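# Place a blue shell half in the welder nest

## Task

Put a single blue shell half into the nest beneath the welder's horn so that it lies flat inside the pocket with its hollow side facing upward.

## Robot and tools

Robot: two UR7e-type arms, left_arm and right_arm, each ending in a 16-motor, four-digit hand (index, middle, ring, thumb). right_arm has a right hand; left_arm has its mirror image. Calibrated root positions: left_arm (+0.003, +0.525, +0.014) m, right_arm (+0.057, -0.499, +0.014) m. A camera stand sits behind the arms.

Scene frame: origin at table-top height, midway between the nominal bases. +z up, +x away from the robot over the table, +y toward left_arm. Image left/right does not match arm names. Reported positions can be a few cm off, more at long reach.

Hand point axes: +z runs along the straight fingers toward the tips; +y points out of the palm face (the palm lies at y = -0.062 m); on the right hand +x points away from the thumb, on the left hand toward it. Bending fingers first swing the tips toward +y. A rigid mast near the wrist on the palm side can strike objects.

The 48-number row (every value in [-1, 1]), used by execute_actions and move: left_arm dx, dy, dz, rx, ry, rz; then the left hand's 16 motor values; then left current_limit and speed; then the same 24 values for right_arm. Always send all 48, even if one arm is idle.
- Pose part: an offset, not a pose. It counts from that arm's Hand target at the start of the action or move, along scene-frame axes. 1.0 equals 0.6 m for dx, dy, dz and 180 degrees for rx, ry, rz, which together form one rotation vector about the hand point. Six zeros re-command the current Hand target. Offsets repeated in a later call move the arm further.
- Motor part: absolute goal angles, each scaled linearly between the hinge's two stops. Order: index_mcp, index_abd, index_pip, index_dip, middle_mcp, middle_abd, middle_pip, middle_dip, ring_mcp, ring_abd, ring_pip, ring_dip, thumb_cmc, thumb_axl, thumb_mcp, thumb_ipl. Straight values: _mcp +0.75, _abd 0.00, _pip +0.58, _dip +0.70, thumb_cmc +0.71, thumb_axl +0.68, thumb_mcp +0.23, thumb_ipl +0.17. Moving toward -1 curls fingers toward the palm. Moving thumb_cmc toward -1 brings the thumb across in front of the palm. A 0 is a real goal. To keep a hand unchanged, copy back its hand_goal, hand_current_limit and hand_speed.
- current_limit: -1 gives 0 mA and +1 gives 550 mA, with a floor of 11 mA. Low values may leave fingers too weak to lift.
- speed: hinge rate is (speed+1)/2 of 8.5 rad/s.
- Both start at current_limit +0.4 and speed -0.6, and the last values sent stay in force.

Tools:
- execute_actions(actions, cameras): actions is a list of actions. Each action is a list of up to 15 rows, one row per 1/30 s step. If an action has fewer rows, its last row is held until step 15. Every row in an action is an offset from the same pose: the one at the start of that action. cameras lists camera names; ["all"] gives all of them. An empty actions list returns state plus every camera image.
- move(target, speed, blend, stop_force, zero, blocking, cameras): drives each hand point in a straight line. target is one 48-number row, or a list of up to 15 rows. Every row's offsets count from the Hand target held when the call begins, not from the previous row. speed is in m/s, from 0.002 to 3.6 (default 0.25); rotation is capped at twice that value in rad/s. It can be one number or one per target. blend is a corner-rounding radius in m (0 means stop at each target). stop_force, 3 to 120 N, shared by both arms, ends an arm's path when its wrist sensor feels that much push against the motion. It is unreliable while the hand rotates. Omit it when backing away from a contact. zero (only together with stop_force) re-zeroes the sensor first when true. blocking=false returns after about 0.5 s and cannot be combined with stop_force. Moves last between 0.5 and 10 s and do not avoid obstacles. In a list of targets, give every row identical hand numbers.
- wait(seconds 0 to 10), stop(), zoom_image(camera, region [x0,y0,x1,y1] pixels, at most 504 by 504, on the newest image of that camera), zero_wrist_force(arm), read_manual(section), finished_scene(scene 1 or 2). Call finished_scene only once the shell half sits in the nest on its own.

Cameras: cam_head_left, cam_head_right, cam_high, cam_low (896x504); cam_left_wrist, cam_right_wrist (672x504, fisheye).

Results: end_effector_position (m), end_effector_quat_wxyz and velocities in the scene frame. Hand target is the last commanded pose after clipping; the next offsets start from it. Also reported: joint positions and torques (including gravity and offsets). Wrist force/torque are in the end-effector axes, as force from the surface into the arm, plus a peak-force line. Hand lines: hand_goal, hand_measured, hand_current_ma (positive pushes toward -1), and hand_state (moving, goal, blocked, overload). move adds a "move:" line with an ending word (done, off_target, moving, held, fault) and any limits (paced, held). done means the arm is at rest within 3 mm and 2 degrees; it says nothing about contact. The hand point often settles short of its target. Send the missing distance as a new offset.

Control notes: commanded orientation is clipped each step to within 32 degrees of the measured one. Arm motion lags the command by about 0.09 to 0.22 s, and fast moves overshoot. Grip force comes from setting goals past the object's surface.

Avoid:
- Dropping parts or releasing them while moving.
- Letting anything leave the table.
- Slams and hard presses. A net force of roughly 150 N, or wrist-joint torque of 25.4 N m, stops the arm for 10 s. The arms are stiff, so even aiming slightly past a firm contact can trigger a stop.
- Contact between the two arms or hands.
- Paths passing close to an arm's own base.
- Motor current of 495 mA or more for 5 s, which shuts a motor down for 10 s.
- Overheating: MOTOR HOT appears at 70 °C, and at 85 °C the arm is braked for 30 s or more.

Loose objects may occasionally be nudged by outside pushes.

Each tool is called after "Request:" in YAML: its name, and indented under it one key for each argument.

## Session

Request:
execute_actions:
  actions: []

Scene clock: 0.00 s.
left_arm: end_effector_position=(+0.4496, +0.3607, +0.2534) hand_goal=(+0.754, +0.000, +0.576, +0.696, +0.754, +0.000, +0.576, +0.696, +0.754, +0.000, +0.576, +0.696, +0.714, +0.678, +0.226, +0.168) hand_measured=(+0.754, +0.000, +0.576, +0.696, +0.754, +0.000, +0.576, +0.696, +0.754, +0.000, +0.576, +0.696, +0.714, +0.678, +0.226, +0.168) hand_current_ma=(+0, +0, +0, +0, +0, +0, +0, +0, +0, +0, +0, +0, +0, +0, +0, +0) hand_state=(goal, goal, goal, goal, goal, goal, goal, goal, goal, goal, goal, goal, goal, goal, goal, goal) hand_current_limit=0.40 hand_speed=-0.60 end_effector_quat_wxyz=(-0.420, +0.100, +0.836, +0.338) | right_arm: end_effector_position=(+0.4381, -0.2289, +0.1751) hand_goal=(+0.754, +0.000, +0.576, +0.696, +0.754, +0.000, +0.576, +0.696, +0.754, +0.000, +0.576, +0.696, +0.714, +0.678, +0.226, +0.168) hand_measured=(+0.754, +0.000, +0.576, +0.696, +0.754, +0.000, +0.576, +0.696, +0.754, +0.000, +0.576, +0.696, +0.714, +0.678, +0.226, +0.168) hand_current_ma=(+0, +0, +0, +0, +0, +0, +0, +0, +0, +0, +0, +0, +0, +0, +0, +0) hand_state=(goal, goal, goal, goal, goal, goal, goal, goal, goal, goal, goal, goal, goal, goal, goal, goal) hand_current_limit=0.40 hand_speed=-0.60 end_effector_quat_wxyz=(+0.152, +0.104, +0.982, -0.043)
Joint positions: left_arm=[2.742 -2.215 -1.281 -2.322 1.941 -1.949] | right_arm=[0.261 -1.792 2.403 -2.435 -1.763 -1.102]
Joint velocities: within noise
Joint torques (N m): no reading
Wrist force (N): no reading
Wrist torque (N m): no reading
Wrist force, peak (N): no reading
Hand target: left_arm +0.4496, +0.3607, +0.2534; -0.420, +0.100, +0.836, +0.338 | right_arm +0.4381, -0.2289, +0.1751; +0.152, +0.104, +0.982, -0.043

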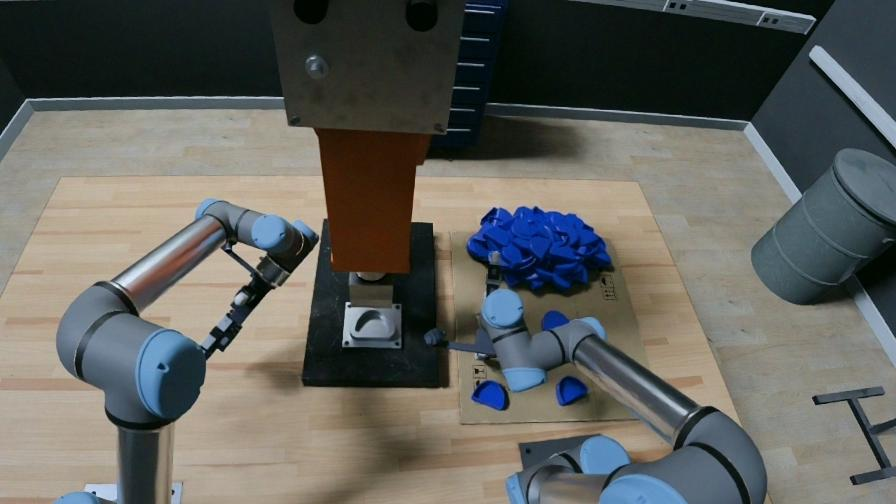

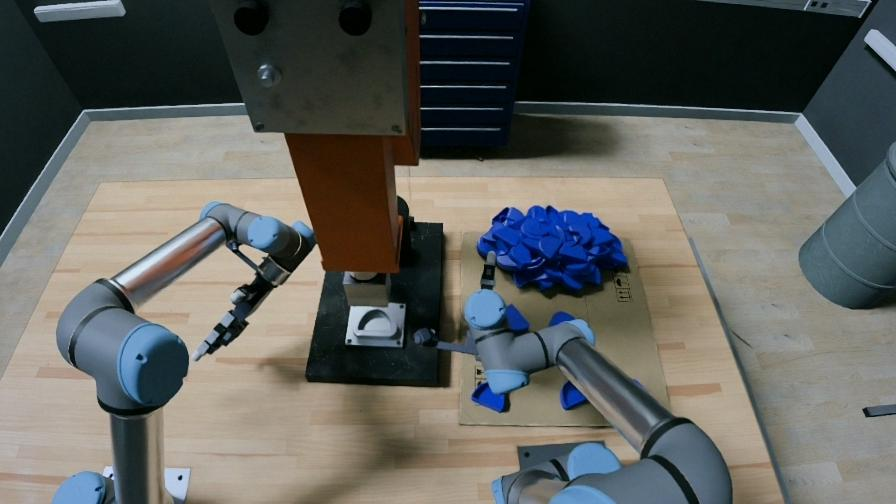

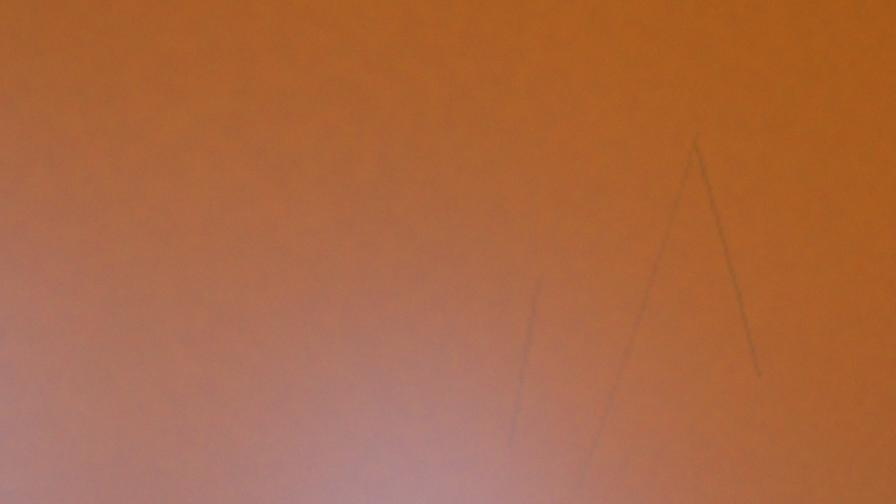

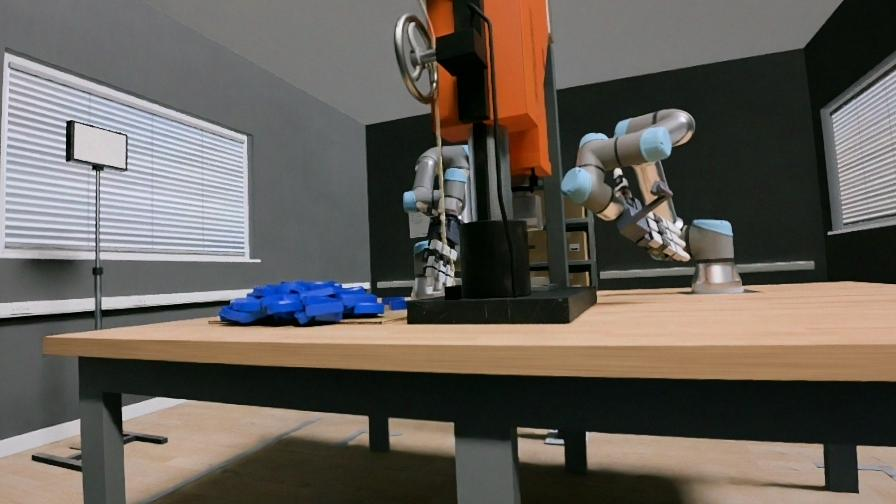

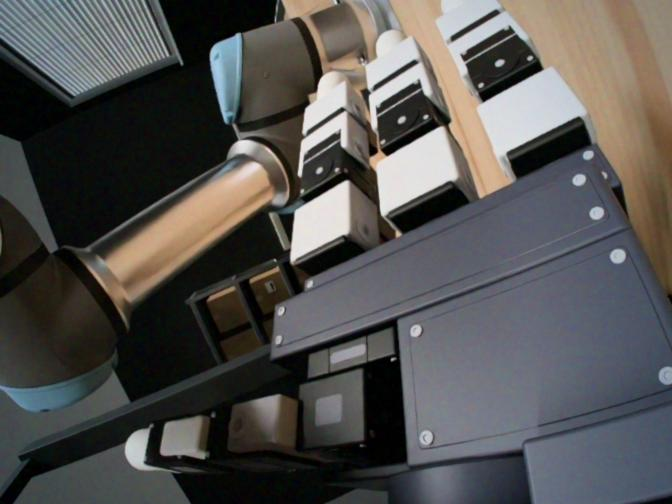

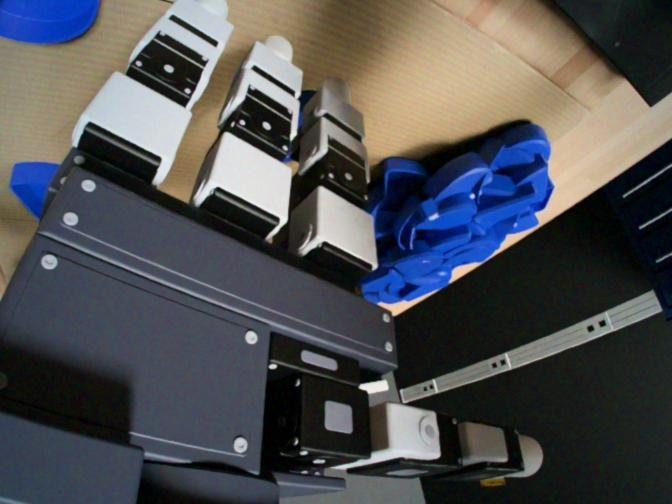

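Request:
zoom_image:
  camera: "cam_head_left"
  region: [450, 200, 650, 420]

Request:
zoom_image:
  camera: "cam_head_right"
  region: [450, 200, 670, 430]

Request:
zoom_image:
  camera: "cam_head_left"
  region: [325, 260, 425, 360]

Request:
zoom_image:
  camera: "cam_head_right"
  region: [325, 260, 425, 360]

Scaled by 2.291 from the camera's 896x504 image, which has a finer 1280x720 frame.

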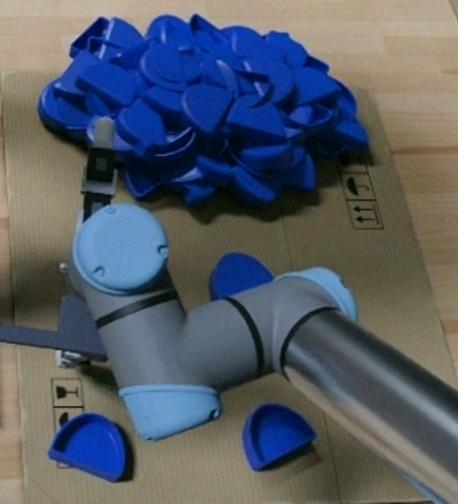

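Scaled by 2.191 from the camera's 896x504 image, which has a finer 1280x720 frame.

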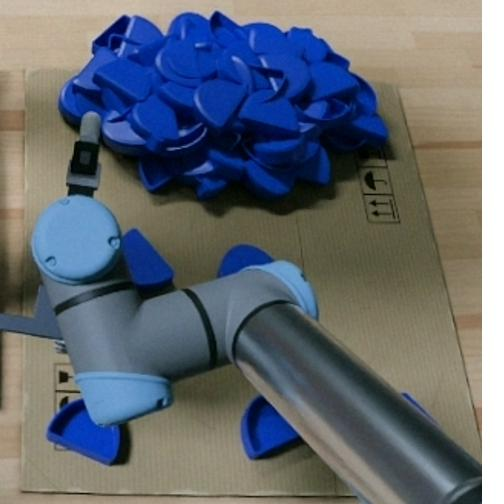

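Scaled by 5.040 from the camera's 896x504 image, which has a finer 1280x720 frame.

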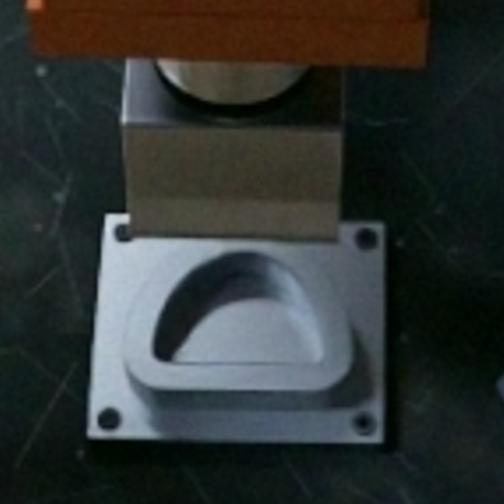

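Scaled by 5.040 from the camera's 896x504 image, which has a finer 1280x720 frame.

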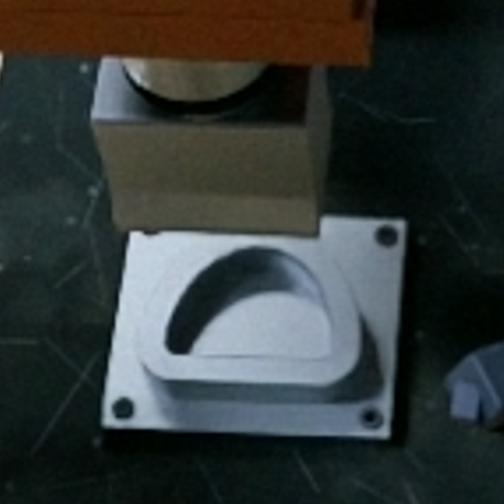

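Request:
zoom_image:
  camera: "cam_head_left"
  region: [460, 365, 530, 425]

Request:
zoom_image:
  camera: "cam_head_left"
  region: [540, 365, 610, 425]

Request:
zoom_image:
  camera: "cam_head_right"
  region: [490, 290, 580, 350]

Scaled by 7.200 from the camera's 896x504 image, which has a finer 1280x720 frame.

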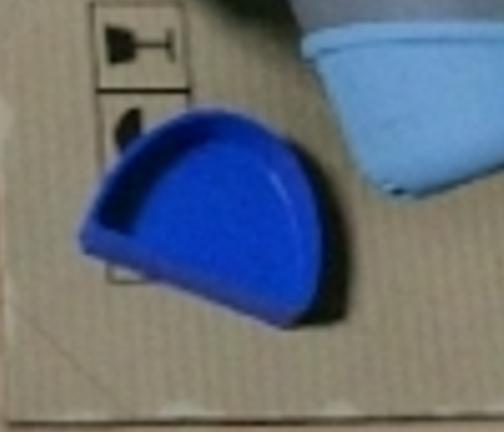

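Scaled by 7.200 from the camera's 896x504 image, which has a finer 1280x720 frame.

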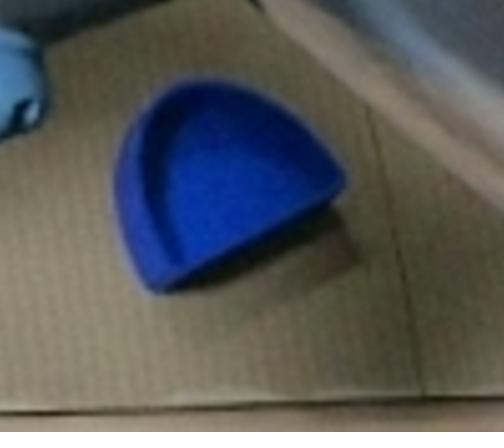

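Scaled by 5.600 from the camera's 896x504 image, which has a finer 1280x720 frame.

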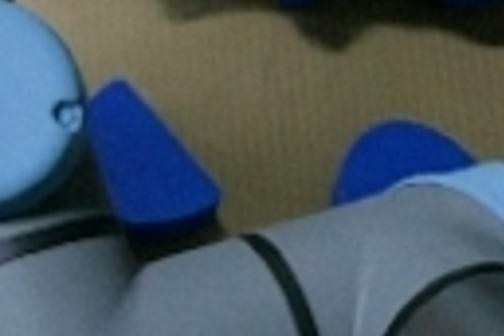

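Request:
move:
  target:
    - [0,0,0,0,0,0,0.754,0,0.576,0.696,0.754,0,0.576,0.696,0.754,0,0.576,0.696,0.714,0.678,0.226,0.168,0.4,-0.6, 0,0,0.35,0,0,0,0.754,0,0.576,0.696,0.754,0,0.576,0.696,0.754,0,0.576,0.696,0.714,0.678,0.226,0.168,0.4,-0.6]
    - [0,0,0,0,0,0,0.754,0,0.576,0.696,0.754,0,0.576,0.696,0.754,0,0.576,0.696,0.714,0.678,0.226,0.168,0.4,-0.6, -0.35,0.2,0.35,0,0,0,0.754,0,0.576,0.696,0.754,0,0.576,0.696,0.754,0,0.576,0.696,0.714,0.678,0.226,0.168,0.4,-0.6]
  speed: 0.25
  blend: 0.05
  cameras: ["cam_right_wrist","cam_head_left","cam_head_right"]

Request:
zoom_image:
  camera: "cam_head_left"
  region: [450, 280, 680, 430]

Request:
zoom_image:
  camera: "cam_head_right"
  region: [450, 280, 680, 430]

Scene clock: 69.50 s.
left_arm: end_effector_position=(+0.4496, +0.3607, +0.2534) hand_goal=(+0.754, +0.000, +0.576, +0.696, +0.754, +0.000, +0.576, +0.696, +0.754, +0.000, +0.576, +0.696, +0.714, +0.678, +0.226, +0.168) hand_measured=(+0.756, +0.000, +0.576, +0.696, +0.756, +0.000, +0.576, +0.696, +0.756, +0.000, +0.576, +0.696, +0.716, +0.678, +0.226, +0.168) hand_current_ma=(+3, +0, +1, +0, +3, +0, +1, +0, +3, +0, +1, +0, +4, -1, +0, +0) hand_state=(goal, goal, goal, goal, goal, goal, goal, goal, goal, goal, goal, goal, goal, goal, goal, goal) hand_current_limit=0.40 hand_speed=-0.60 end_effector_quat_wxyz=(-0.420, +0.100, +0.836, +0.338) | right_arm: end_effector_position=(+0.2282, -0.1090, +0.3851) hand_goal=(+0.754, +0.000, +0.576, +0.696, +0.754, +0.000, +0.576, +0.696, +0.754, +0.000, +0.576, +0.696, +0.714, +0.678, +0.226, +0.168) hand_measured=(+0.754, +0.000, +0.576, +0.696, +0.754, +0.000, +0.576, +0.696, +0.754, +0.000, +0.576, +0.696, +0.714, +0.678, +0.224, +0.168) hand_current_ma=(-2, +0, +2, +0, -2, +0, +2, +0, -2, +0, +2, +0, +1, -2, -9, -1) hand_state=(goal, goal, goal, goal, goal, goal, goal, goal, goal, goal, goal, goal, goal, goal, goal, goal) hand_current_limit=0.40 hand_speed=-0.60 end_effector_quat_wxyz=(+0.152, +0.104, +0.982, -0.043)
Joint positions: left_arm=[2.742 -2.215 -1.281 -2.322 1.941 -1.949] | right_arm=[0.964 -1.991 1.915 -1.562 -1.881 -0.386]
Joint torques (N m): left_arm=[0.69 50.34 19.61 -0.53 0.41 0.08] | right_arm=[11.82 6.77 -31.63 -1.16 -1.94 2.53]
Wrist force (N): left_arm=[0.1 0.1 -0.1] | right_arm=[0.0 -0.1 0.1]
Wrist torque (N m): left_arm=[0.02 -0.02 0.00] | right_arm=[-0.01 0.02 -0.02]
Wrist force, peak (N): left_arm=[-0.2 0.3 0.0] | right_arm=[1.2 0.0 0.0]
Hand target: left_arm +0.4496, +0.3607, +0.2534; -0.420, +0.100, +0.836, +0.338 | right_arm +0.2281, -0.1089, +0.3851; +0.152, +0.104, +0.982, -0.043
Off the commanded pose: left_arm 0.000 m, 0 deg | right_arm 0.000 m, 0 deg.
move: done
Images, in order (width x height): cam_head_left 896x504, cam_head_right 896x504, cam_right_wrist 672x504.

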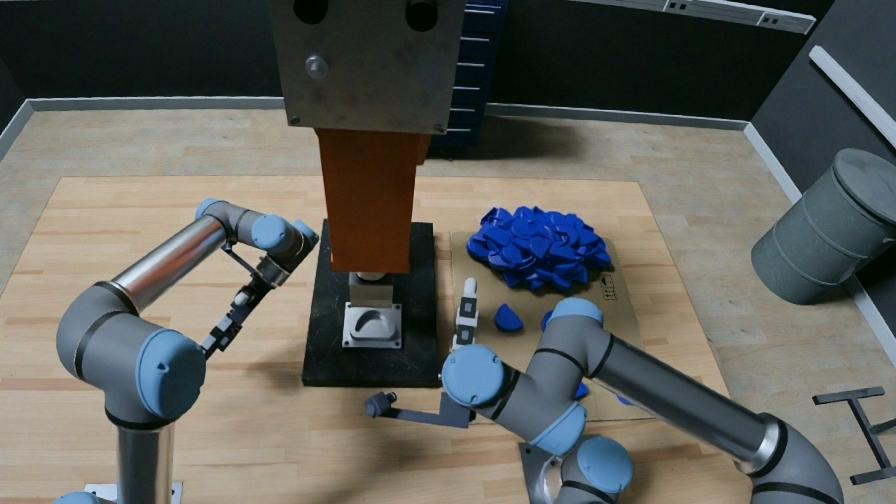

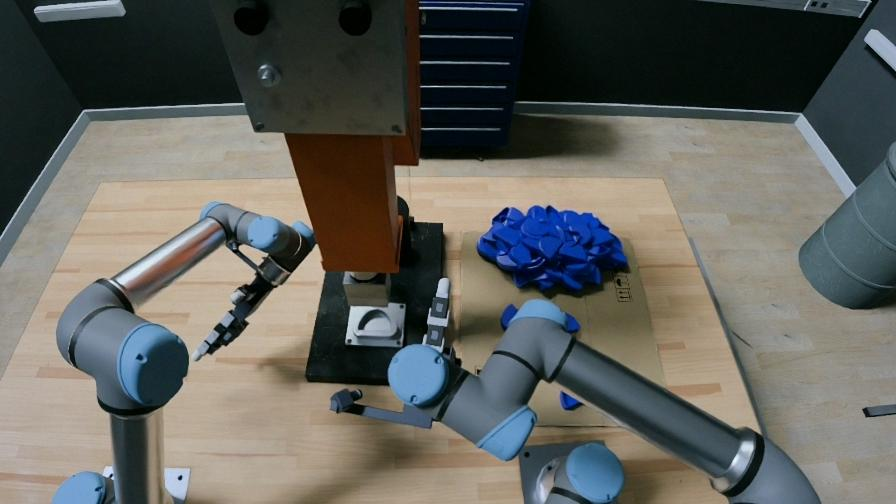

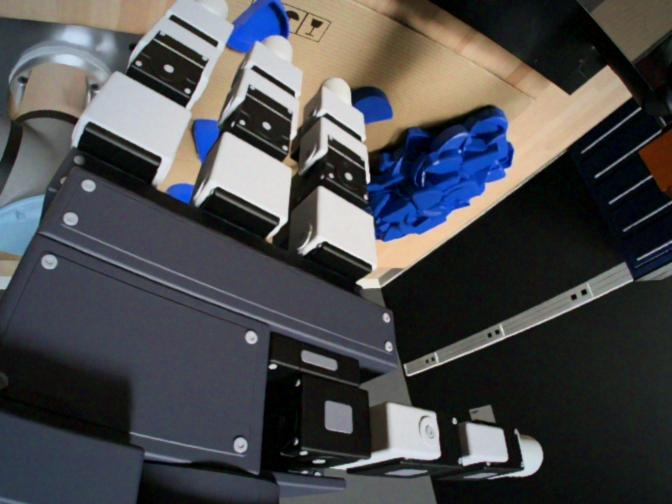

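Scaled by 2.191 from the camera's 896x504 image, which has a finer 1280x720 frame.

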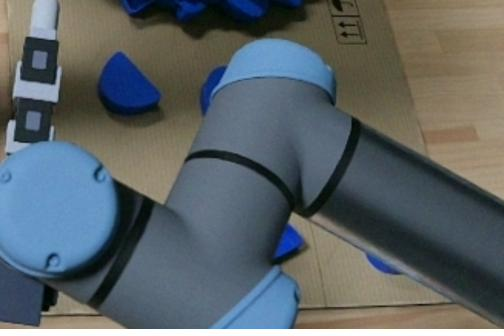

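Scaled by 2.191 from the camera's 896x504 image, which has a finer 1280x720 frame.

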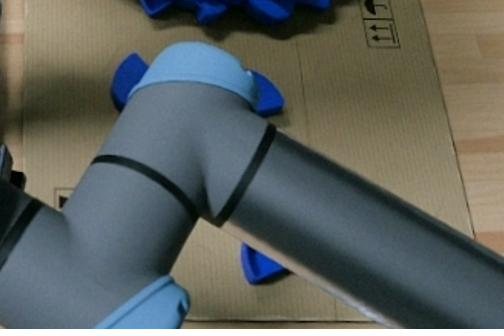

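Request:
move:
  target:
    - [0,0,0,0,0,0,0.754,0,0.576,0.696,0.754,0,0.576,0.696,0.754,0,0.576,0.696,0.714,0.678,0.226,0.168,0.4,-0.6, 0,0,0,0,0,0,0.754,-0.09,0.7226,0.696,0.754,0.09,0.7226,0.696,-0.2,0,-0.5,0.116,-0.571,0.678,0.226,0.168,0.4,-0.6]
    - [0,0,0,0,0,0,0.754,0,0.576,0.696,0.754,0,0.576,0.696,0.754,0,0.576,0.696,0.714,0.678,0.226,0.168,0.4,-0.6, 0.170,-0.185,0.108,0.270,-0.106,-0.261,0.754,-0.09,0.7226,0.696,0.754,0.09,0.7226,0.696,-0.2,0,-0.5,0.116,-0.571,0.678,0.226,0.168,0.4,-0.6]
  speed: 0.4
  cameras: ["cam_head_left","cam_head_right","cam_right_wrist"]

Scene clock: 93.17 s.
left_arm: end_effector_position=(+0.4496, +0.3607, +0.2534) hand_goal=(+0.754, +0.000, +0.576, +0.696, +0.754, +0.000, +0.576, +0.696, +0.754, +0.000, +0.576, +0.696, +0.714, +0.678, +0.226, +0.168) hand_measured=(+0.756, +0.000, +0.576, +0.696, +0.756, +0.000, +0.576, +0.696, +0.756, +0.000, +0.576, +0.696, +0.716, +0.678, +0.226, +0.168) hand_current_ma=(+3, +0, +1, +0, +3, +0, +1, +0, +3, +0, +1, +0, +4, -1, +0, +0) hand_state=(goal, goal, goal, goal, goal, goal, goal, goal, goal, goal, goal, goal, goal, goal, goal, goal) hand_current_limit=0.40 hand_speed=-0.60 end_effector_quat_wxyz=(-0.420, +0.100, +0.836, +0.338) | right_arm: end_effector_position=(+0.3301, -0.2199, +0.4499) hand_goal=(+0.754, -0.090, +0.722, +0.696, +0.754, +0.090, +0.722, +0.696, -0.200, +0.000, -0.500, +0.116, -0.570, +0.678, +0.226, +0.168) hand_measured=(+0.758, -0.088, +0.720, +0.696, +0.758, +0.086, +0.720, +0.696, -0.184, +0.000, -0.498, +0.118, -0.570, +0.678, +0.224, +0.168) hand_current_ma=(+10, +5, -4, +0, +11, -9, -4, +0, +63, +0, +6, +7, -1, -2, -9, -1) hand_state=(goal, goal, goal, goal, goal, goal, goal, goal, goal, goal, goal, goal, goal, goal, goal, goal) hand_current_limit=0.40 hand_speed=-0.60 end_effector_quat_wxyz=(+0.220, +0.530, +0.756, +0.314)
Joint positions: left_arm=[2.742 -2.215 -1.281 -2.322 1.941 -1.949] | right_arm=[0.692 -2.276 2.317 -2.363 -1.825 0.263]
Joint torques (N m): left_arm=[-0.17 51.7 20.95 -0.63 0.42 0.24] | right_arm=[12.07 17.66 -18.75 -5.29 -1.76 2.4]
Wrist force (N): left_arm=[0.0 0.1 0.0] | right_arm=[0.0 -0.9 -0.4]
Wrist torque (N m): left_arm=[0.01 0.00 0.00] | right_arm=[0.03 -0.04 -0.05]
Wrist force, peak (N): left_arm=[-0.2 0.0 0.4] | right_arm=[-0.1 -1.1 -0.4]
Hand target: left_arm +0.4496, +0.3607, +0.2534; -0.420, +0.100, +0.836, +0.338 | right_arm +0.3301, -0.2199, +0.4499; +0.220, +0.530, +0.756, +0.314
Off the commanded pose: left_arm 0.000 m, 0 deg | right_arm 0.000 m, 0 deg.
move: done
Images, in order (width x height): cam_head_left 896x504, cam_head_right 896x504, cam_right_wrist 672x504.

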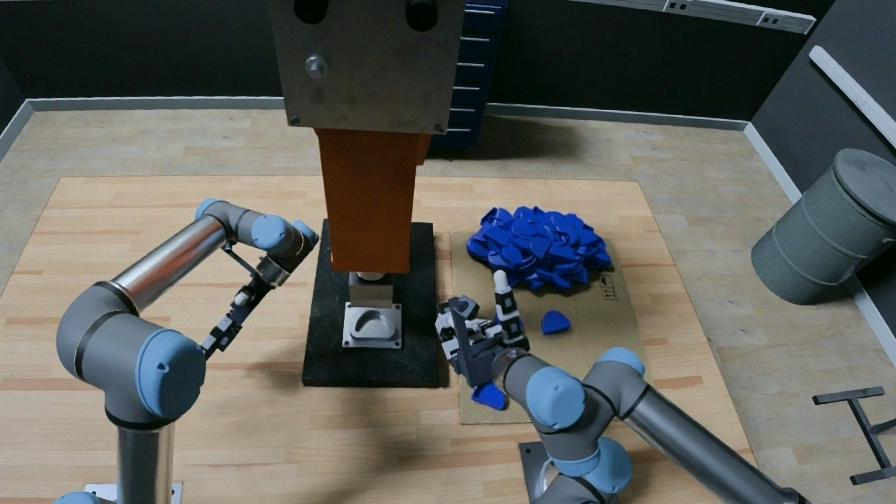

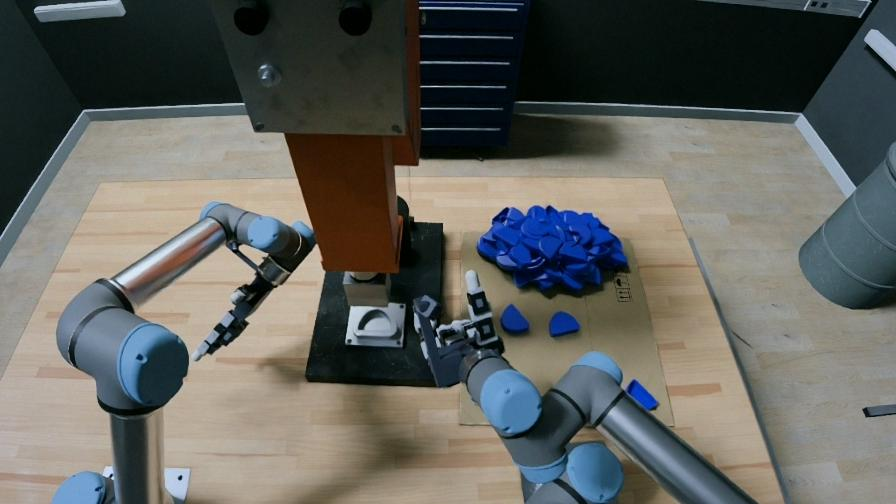

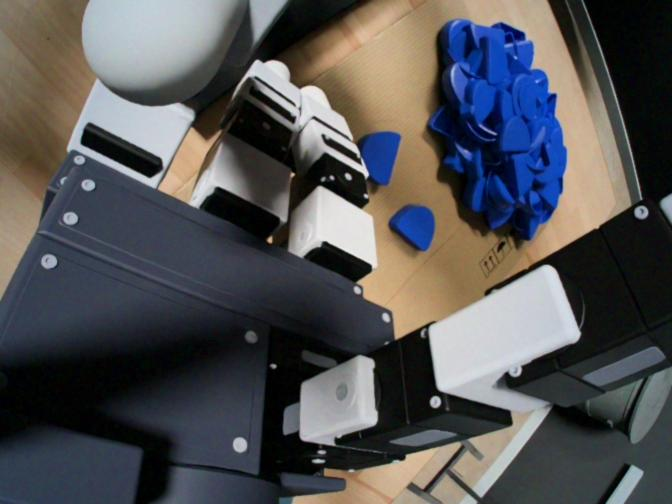

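Request:
zoom_image:
  camera: "cam_head_right"
  region: [480, 290, 680, 430]

Request:
zoom_image:
  camera: "cam_right_wrist"
  region: [340, 110, 460, 270]

Request:
zoom_image:
  camera: "cam_head_left"
  region: [445, 290, 625, 430]

Scaled by 2.520 from the camera's 896x504 image, which has a finer 1280x720 frame.

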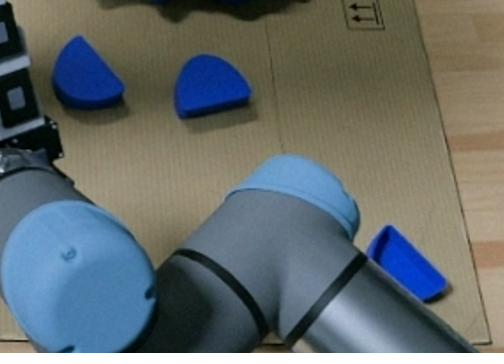

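Scaled by 3.150 from the camera's 672x504 image, which has a finer 960x720 frame.

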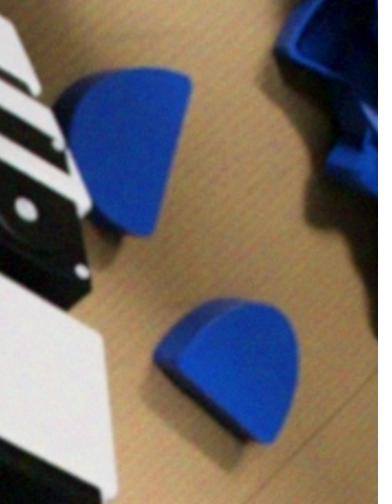

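Scaled by 2.800 from the camera's 896x504 image, which has a finer 1280x720 frame.

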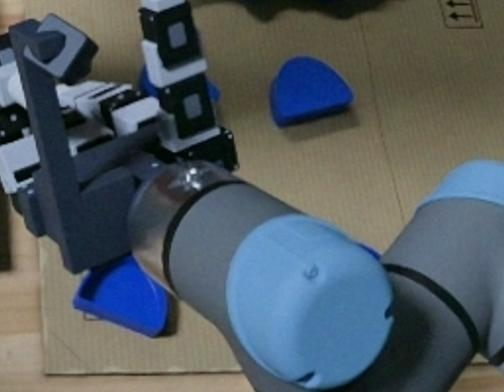

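Request:
move:
  target: [0,0,0,0,0,0,0.754,0,0.576,0.696,0.754,0,0.576,0.696,0.754,0,0.576,0.696,0.714,0.678,0.226,0.168,0.4,-0.6, -0.1335,0.133,-0.283,0,0,-0.111,0.754,-0.09,0.7226,0.696,0.754,0.09,0.7226,0.696,-0.2,0,-0.5,0.116,-0.571,0.678,0.226,0.168,0.4,-0.6]
  speed: 0.25
  cameras: ["cam_head_left","cam_head_right","cam_right_wrist"]

Scene clock: 142.20 s.
left_arm: end_effector_position=(+0.4496, +0.3607, +0.2534) hand_goal=(+0.754, +0.000, +0.576, +0.696, +0.754, +0.000, +0.576, +0.696, +0.754, +0.000, +0.576, +0.696, +0.714, +0.678, +0.226, +0.168) hand_measured=(+0.756, +0.000, +0.576, +0.696, +0.756, +0.000, +0.576, +0.696, +0.756, +0.000, +0.576, +0.696, +0.716, +0.678, +0.226, +0.168) hand_current_ma=(+3, +0, +1, +0, +3, +0, +1, +0, +3, +0, +1, +0, +4, -1, +0, +0) hand_state=(goal, goal, goal, goal, goal, goal, goal, goal, goal, goal, goal, goal, goal, goal, goal, goal) hand_current_limit=0.40 hand_speed=-0.60 end_effector_quat_wxyz=(-0.420, +0.100, +0.836, +0.338) | right_arm: end_effector_position=(+0.2500, -0.1402, +0.2801) hand_goal=(+0.754, -0.090, +0.722, +0.696, +0.754, +0.090, +0.722, +0.696, -0.200, +0.000, -0.500, +0.116, -0.570, +0.678, +0.226, +0.168) hand_measured=(+0.758, -0.088, +0.720, +0.696, +0.758, +0.086, +0.720, +0.696, -0.184, +0.000, -0.498, +0.118, -0.570, +0.678, +0.224, +0.168) hand_current_ma=(+13, +5, -3, +0, +13, -8, -4, +0, +59, +0, +5, +7, -1, -2, -9, -1) hand_state=(goal, goal, goal, goal, goal, goal, goal, goal, goal, goal, goal, goal, goal, goal, goal, goal) hand_current_limit=0.40 hand_speed=-0.60 end_effector_quat_wxyz=(+0.271, +0.653, +0.653, +0.271)
Joint positions: left_arm=[2.742 -2.215 -1.281 -2.322 1.941 -1.949] | right_arm=[1.273 -1.677 2.345 -2.507 -2.319 1.188]
Joint torques (N m): left_arm=[0.35 51.84 21.43 -0.48 0.47 0.25] | right_arm=[11.94 -1.07 -28.55 -1.31 -2.64 2.37]
Wrist force (N): left_arm=[-0.1 0.1 0.0] | right_arm=[0.0 -1.2 0.1]
Wrist torque (N m): left_arm=[0.02 0.01 -0.01] | right_arm=[-0.08 -0.01 -0.11]
Wrist force, peak (N): left_arm=[-0.1 0.3 0.3] | right_arm=[0.2 -2.3 0.5]
Hand target: left_arm +0.4496, +0.3607, +0.2534; -0.420, +0.100, +0.836, +0.338 | right_arm +0.2500, -0.1401, +0.2801; +0.271, +0.653, +0.653, +0.271
Off the commanded pose: left_arm 0.000 m, 0 deg | right_arm 0.000 m, 0 deg.
move: done
Images, in order (width x height): cam_head_left 896x504, cam_head_right 896x504, cam_right_wrist 672x504.

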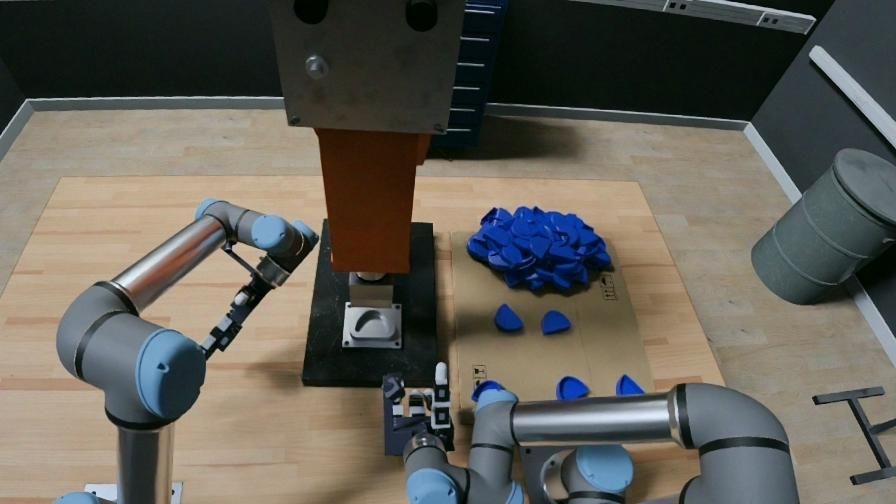

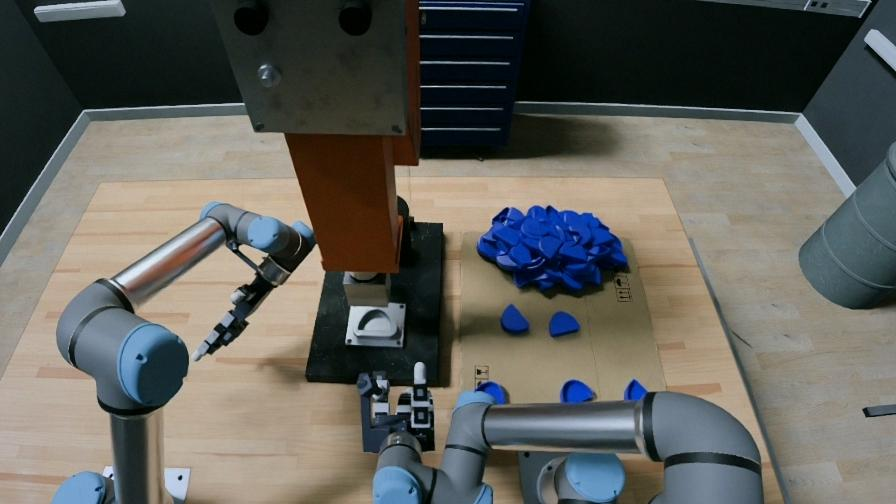

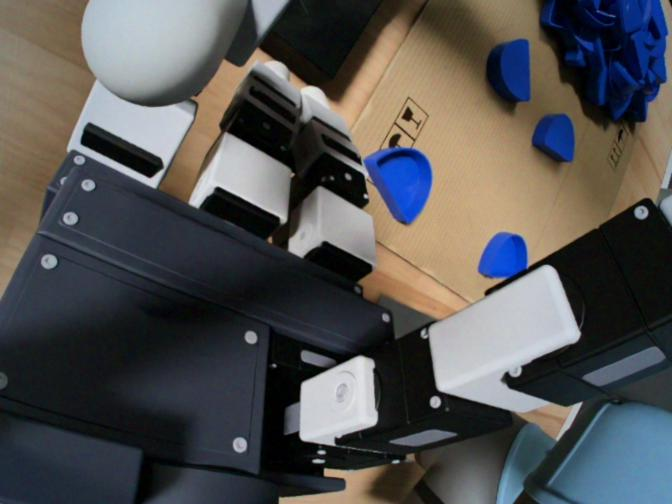

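Request:
zoom_image:
  camera: "cam_right_wrist"
  region: [350, 130, 450, 240]

Request:
zoom_image:
  camera: "cam_right_wrist"
  region: [460, 215, 550, 295]

Scaled by 4.582 from the camera's 672x504 image, which has a finer 960x720 frame.

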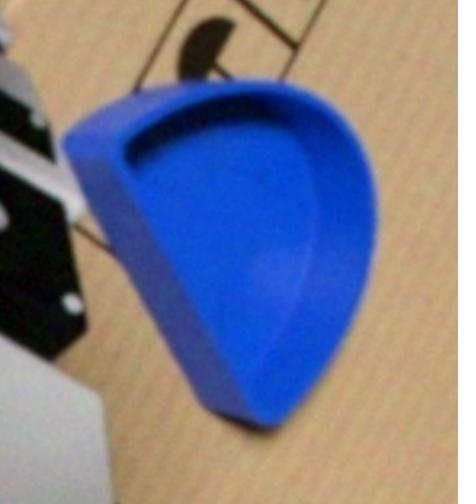

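Scaled by 5.600 from the camera's 672x504 image, which has a finer 960x720 frame.

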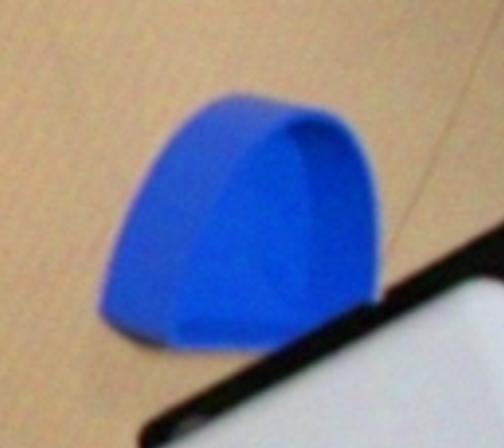

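Request:
zoom_image:
  camera: "cam_right_wrist"
  region: [358, 140, 398, 180]

Request:
zoom_image:
  camera: "cam_right_wrist"
  region: [388, 190, 428, 230]

Scaled by 12.600 from the camera's 672x504 image, which has a finer 960x720 frame.

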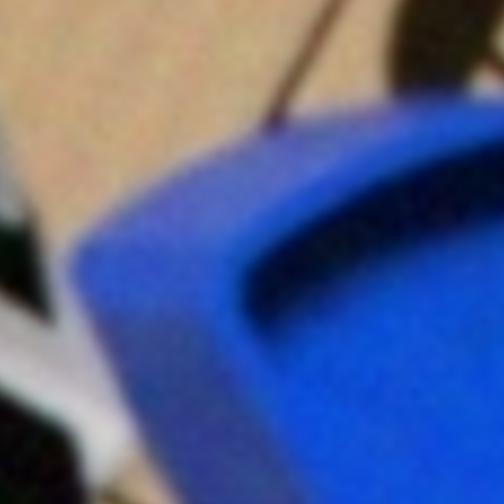

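Scaled by 12.600 from the camera's 672x504 image, which has a finer 960x720 frame.

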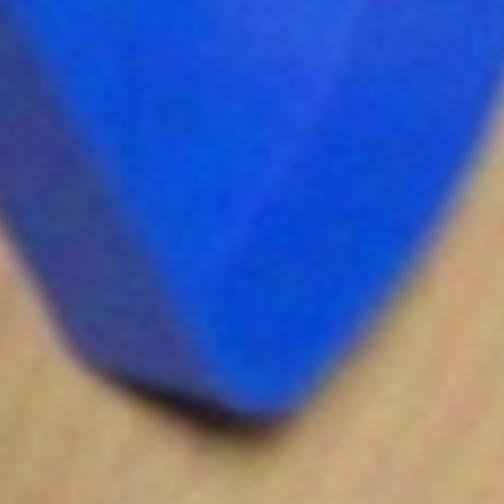

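Request:
move:
  target: [0,0,0,0,0,0,0.754,0,0.576,0.696,0.754,0,0.576,0.696,0.754,0,0.576,0.696,0.714,0.678,0.226,0.168,0.4,-0.6, 0.0735,-0.325,0.033,-0.139,0.224,0.335,0.137,-0.09,0.7226,0.696,0.137,0.09,0.7226,0.696,-0.2,0,-0.5,0.116,-0.571,0.678,0.226,0.168,0.4,-0.8]
  speed: 0.25
  cameras: ["cam_head_left","cam_head_right","cam_right_wrist"]

Scene clock: 227.10 s.
left_arm: end_effector_position=(+0.4496, +0.3607, +0.2534) hand_goal=(+0.754, +0.000, +0.576, +0.696, +0.754, +0.000, +0.576, +0.696, +0.754, +0.000, +0.576, +0.696, +0.714, +0.678, +0.226, +0.168) hand_measured=(+0.756, +0.000, +0.576, +0.696, +0.756, +0.000, +0.576, +0.696, +0.756, +0.000, +0.576, +0.696, +0.716, +0.678, +0.226, +0.168) hand_current_ma=(+3, +0, +1, +0, +3, +0, +1, +0, +3, +0, +1, +0, +4, -1, +0, +0) hand_state=(goal, goal, goal, goal, goal, goal, goal, goal, goal, goal, goal, goal, goal, goal, goal, goal) hand_current_limit=0.40 hand_speed=-0.60 end_effector_quat_wxyz=(-0.420, +0.100, +0.836, +0.338) | right_arm: end_effector_position=(+0.2941, -0.3351, +0.2999) hand_goal=(+0.138, -0.090, +0.722, +0.696, +0.138, +0.090, +0.722, +0.696, -0.200, +0.000, -0.500, +0.116, -0.570, +0.678, +0.226, +0.168) hand_measured=(+0.152, -0.088, +0.722, +0.696, +0.154, +0.086, +0.722, +0.696, -0.184, +0.000, -0.498, +0.118, -0.570, +0.678, +0.224, +0.168) hand_current_ma=(+53, +5, -1, +0, +56, -8, -1, +0, +58, +0, +5, +7, -1, -2, -9, -1) hand_state=(goal, goal, goal, goal, goal, goal, goal, goal, goal, goal, goal, goal, goal, goal, goal, goal) hand_current_limit=0.40 hand_speed=-0.80 end_effector_quat_wxyz=(+0.000, +0.228, +0.974, -0.001)
Joint positions: left_arm=[2.742 -2.215 -1.281 -2.322 1.941 -1.949] | right_arm=[-0.23 -2.453 2.238 -1.355 -1.572 -1.322]
Joint torques (N m): left_arm=[-0.04 52.69 22.61 -0.55 0.49 0.39] | right_arm=[-11.73 24.67 -31.25 -0.98 1.33 -2.43]
Wrist force (N): left_arm=[0.1 0.1 -0.1] | right_arm=[-0.4 -0.4 0.2]
Wrist torque (N m): left_arm=[0.02 -0.02 0.00] | right_arm=[0.18 0.01 0.00]
Wrist force, peak (N): left_arm=[0.1 0.3 0.0] | right_arm=[0.3 -1.5 -0.1]
Hand target: left_arm +0.4496, +0.3607, +0.2534; -0.420, +0.100, +0.836, +0.338 | right_arm +0.2941, -0.3351, +0.2999; +0.000, +0.227, +0.974, -0.001
Off the commanded pose: left_arm 0.000 m, 0 deg | right_arm 0.000 m, 0 deg.
move: done
Images, in order (width x height): cam_head_left 896x504, cam_head_right 896x504, cam_right_wrist 672x504.

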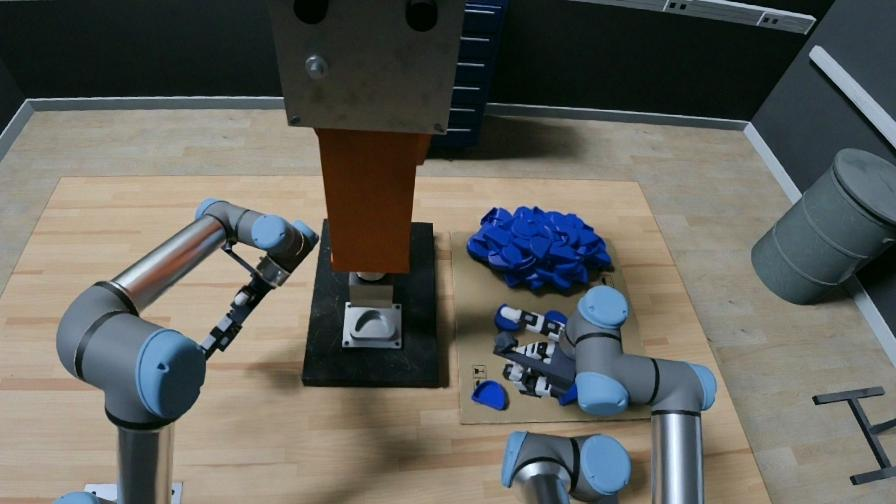

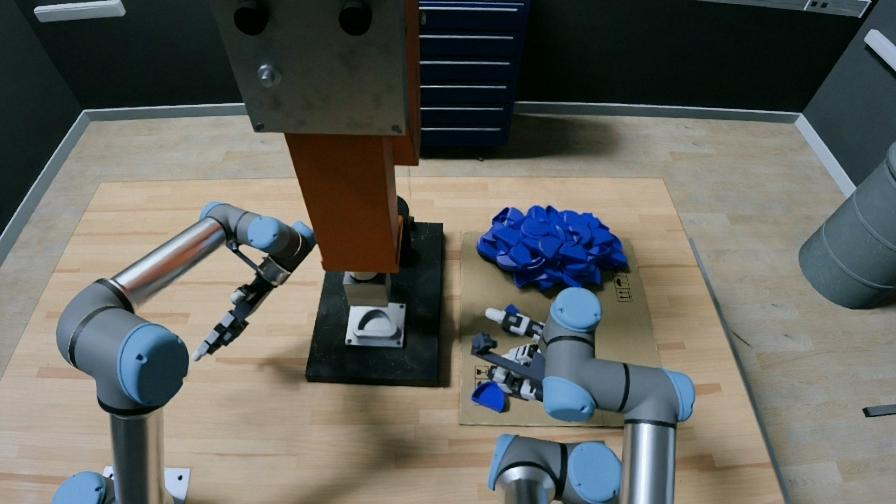

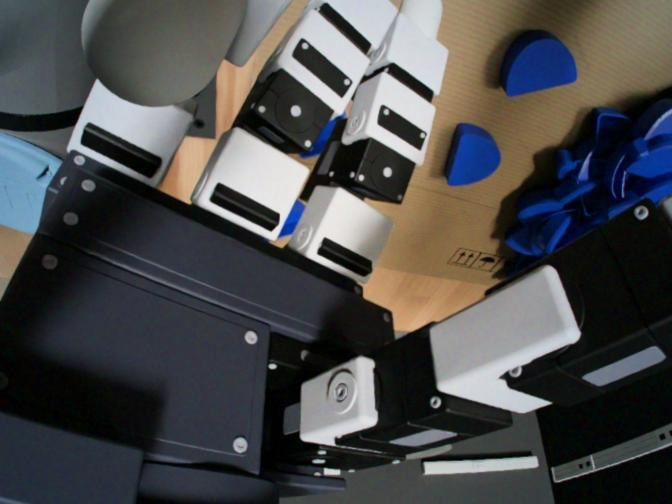

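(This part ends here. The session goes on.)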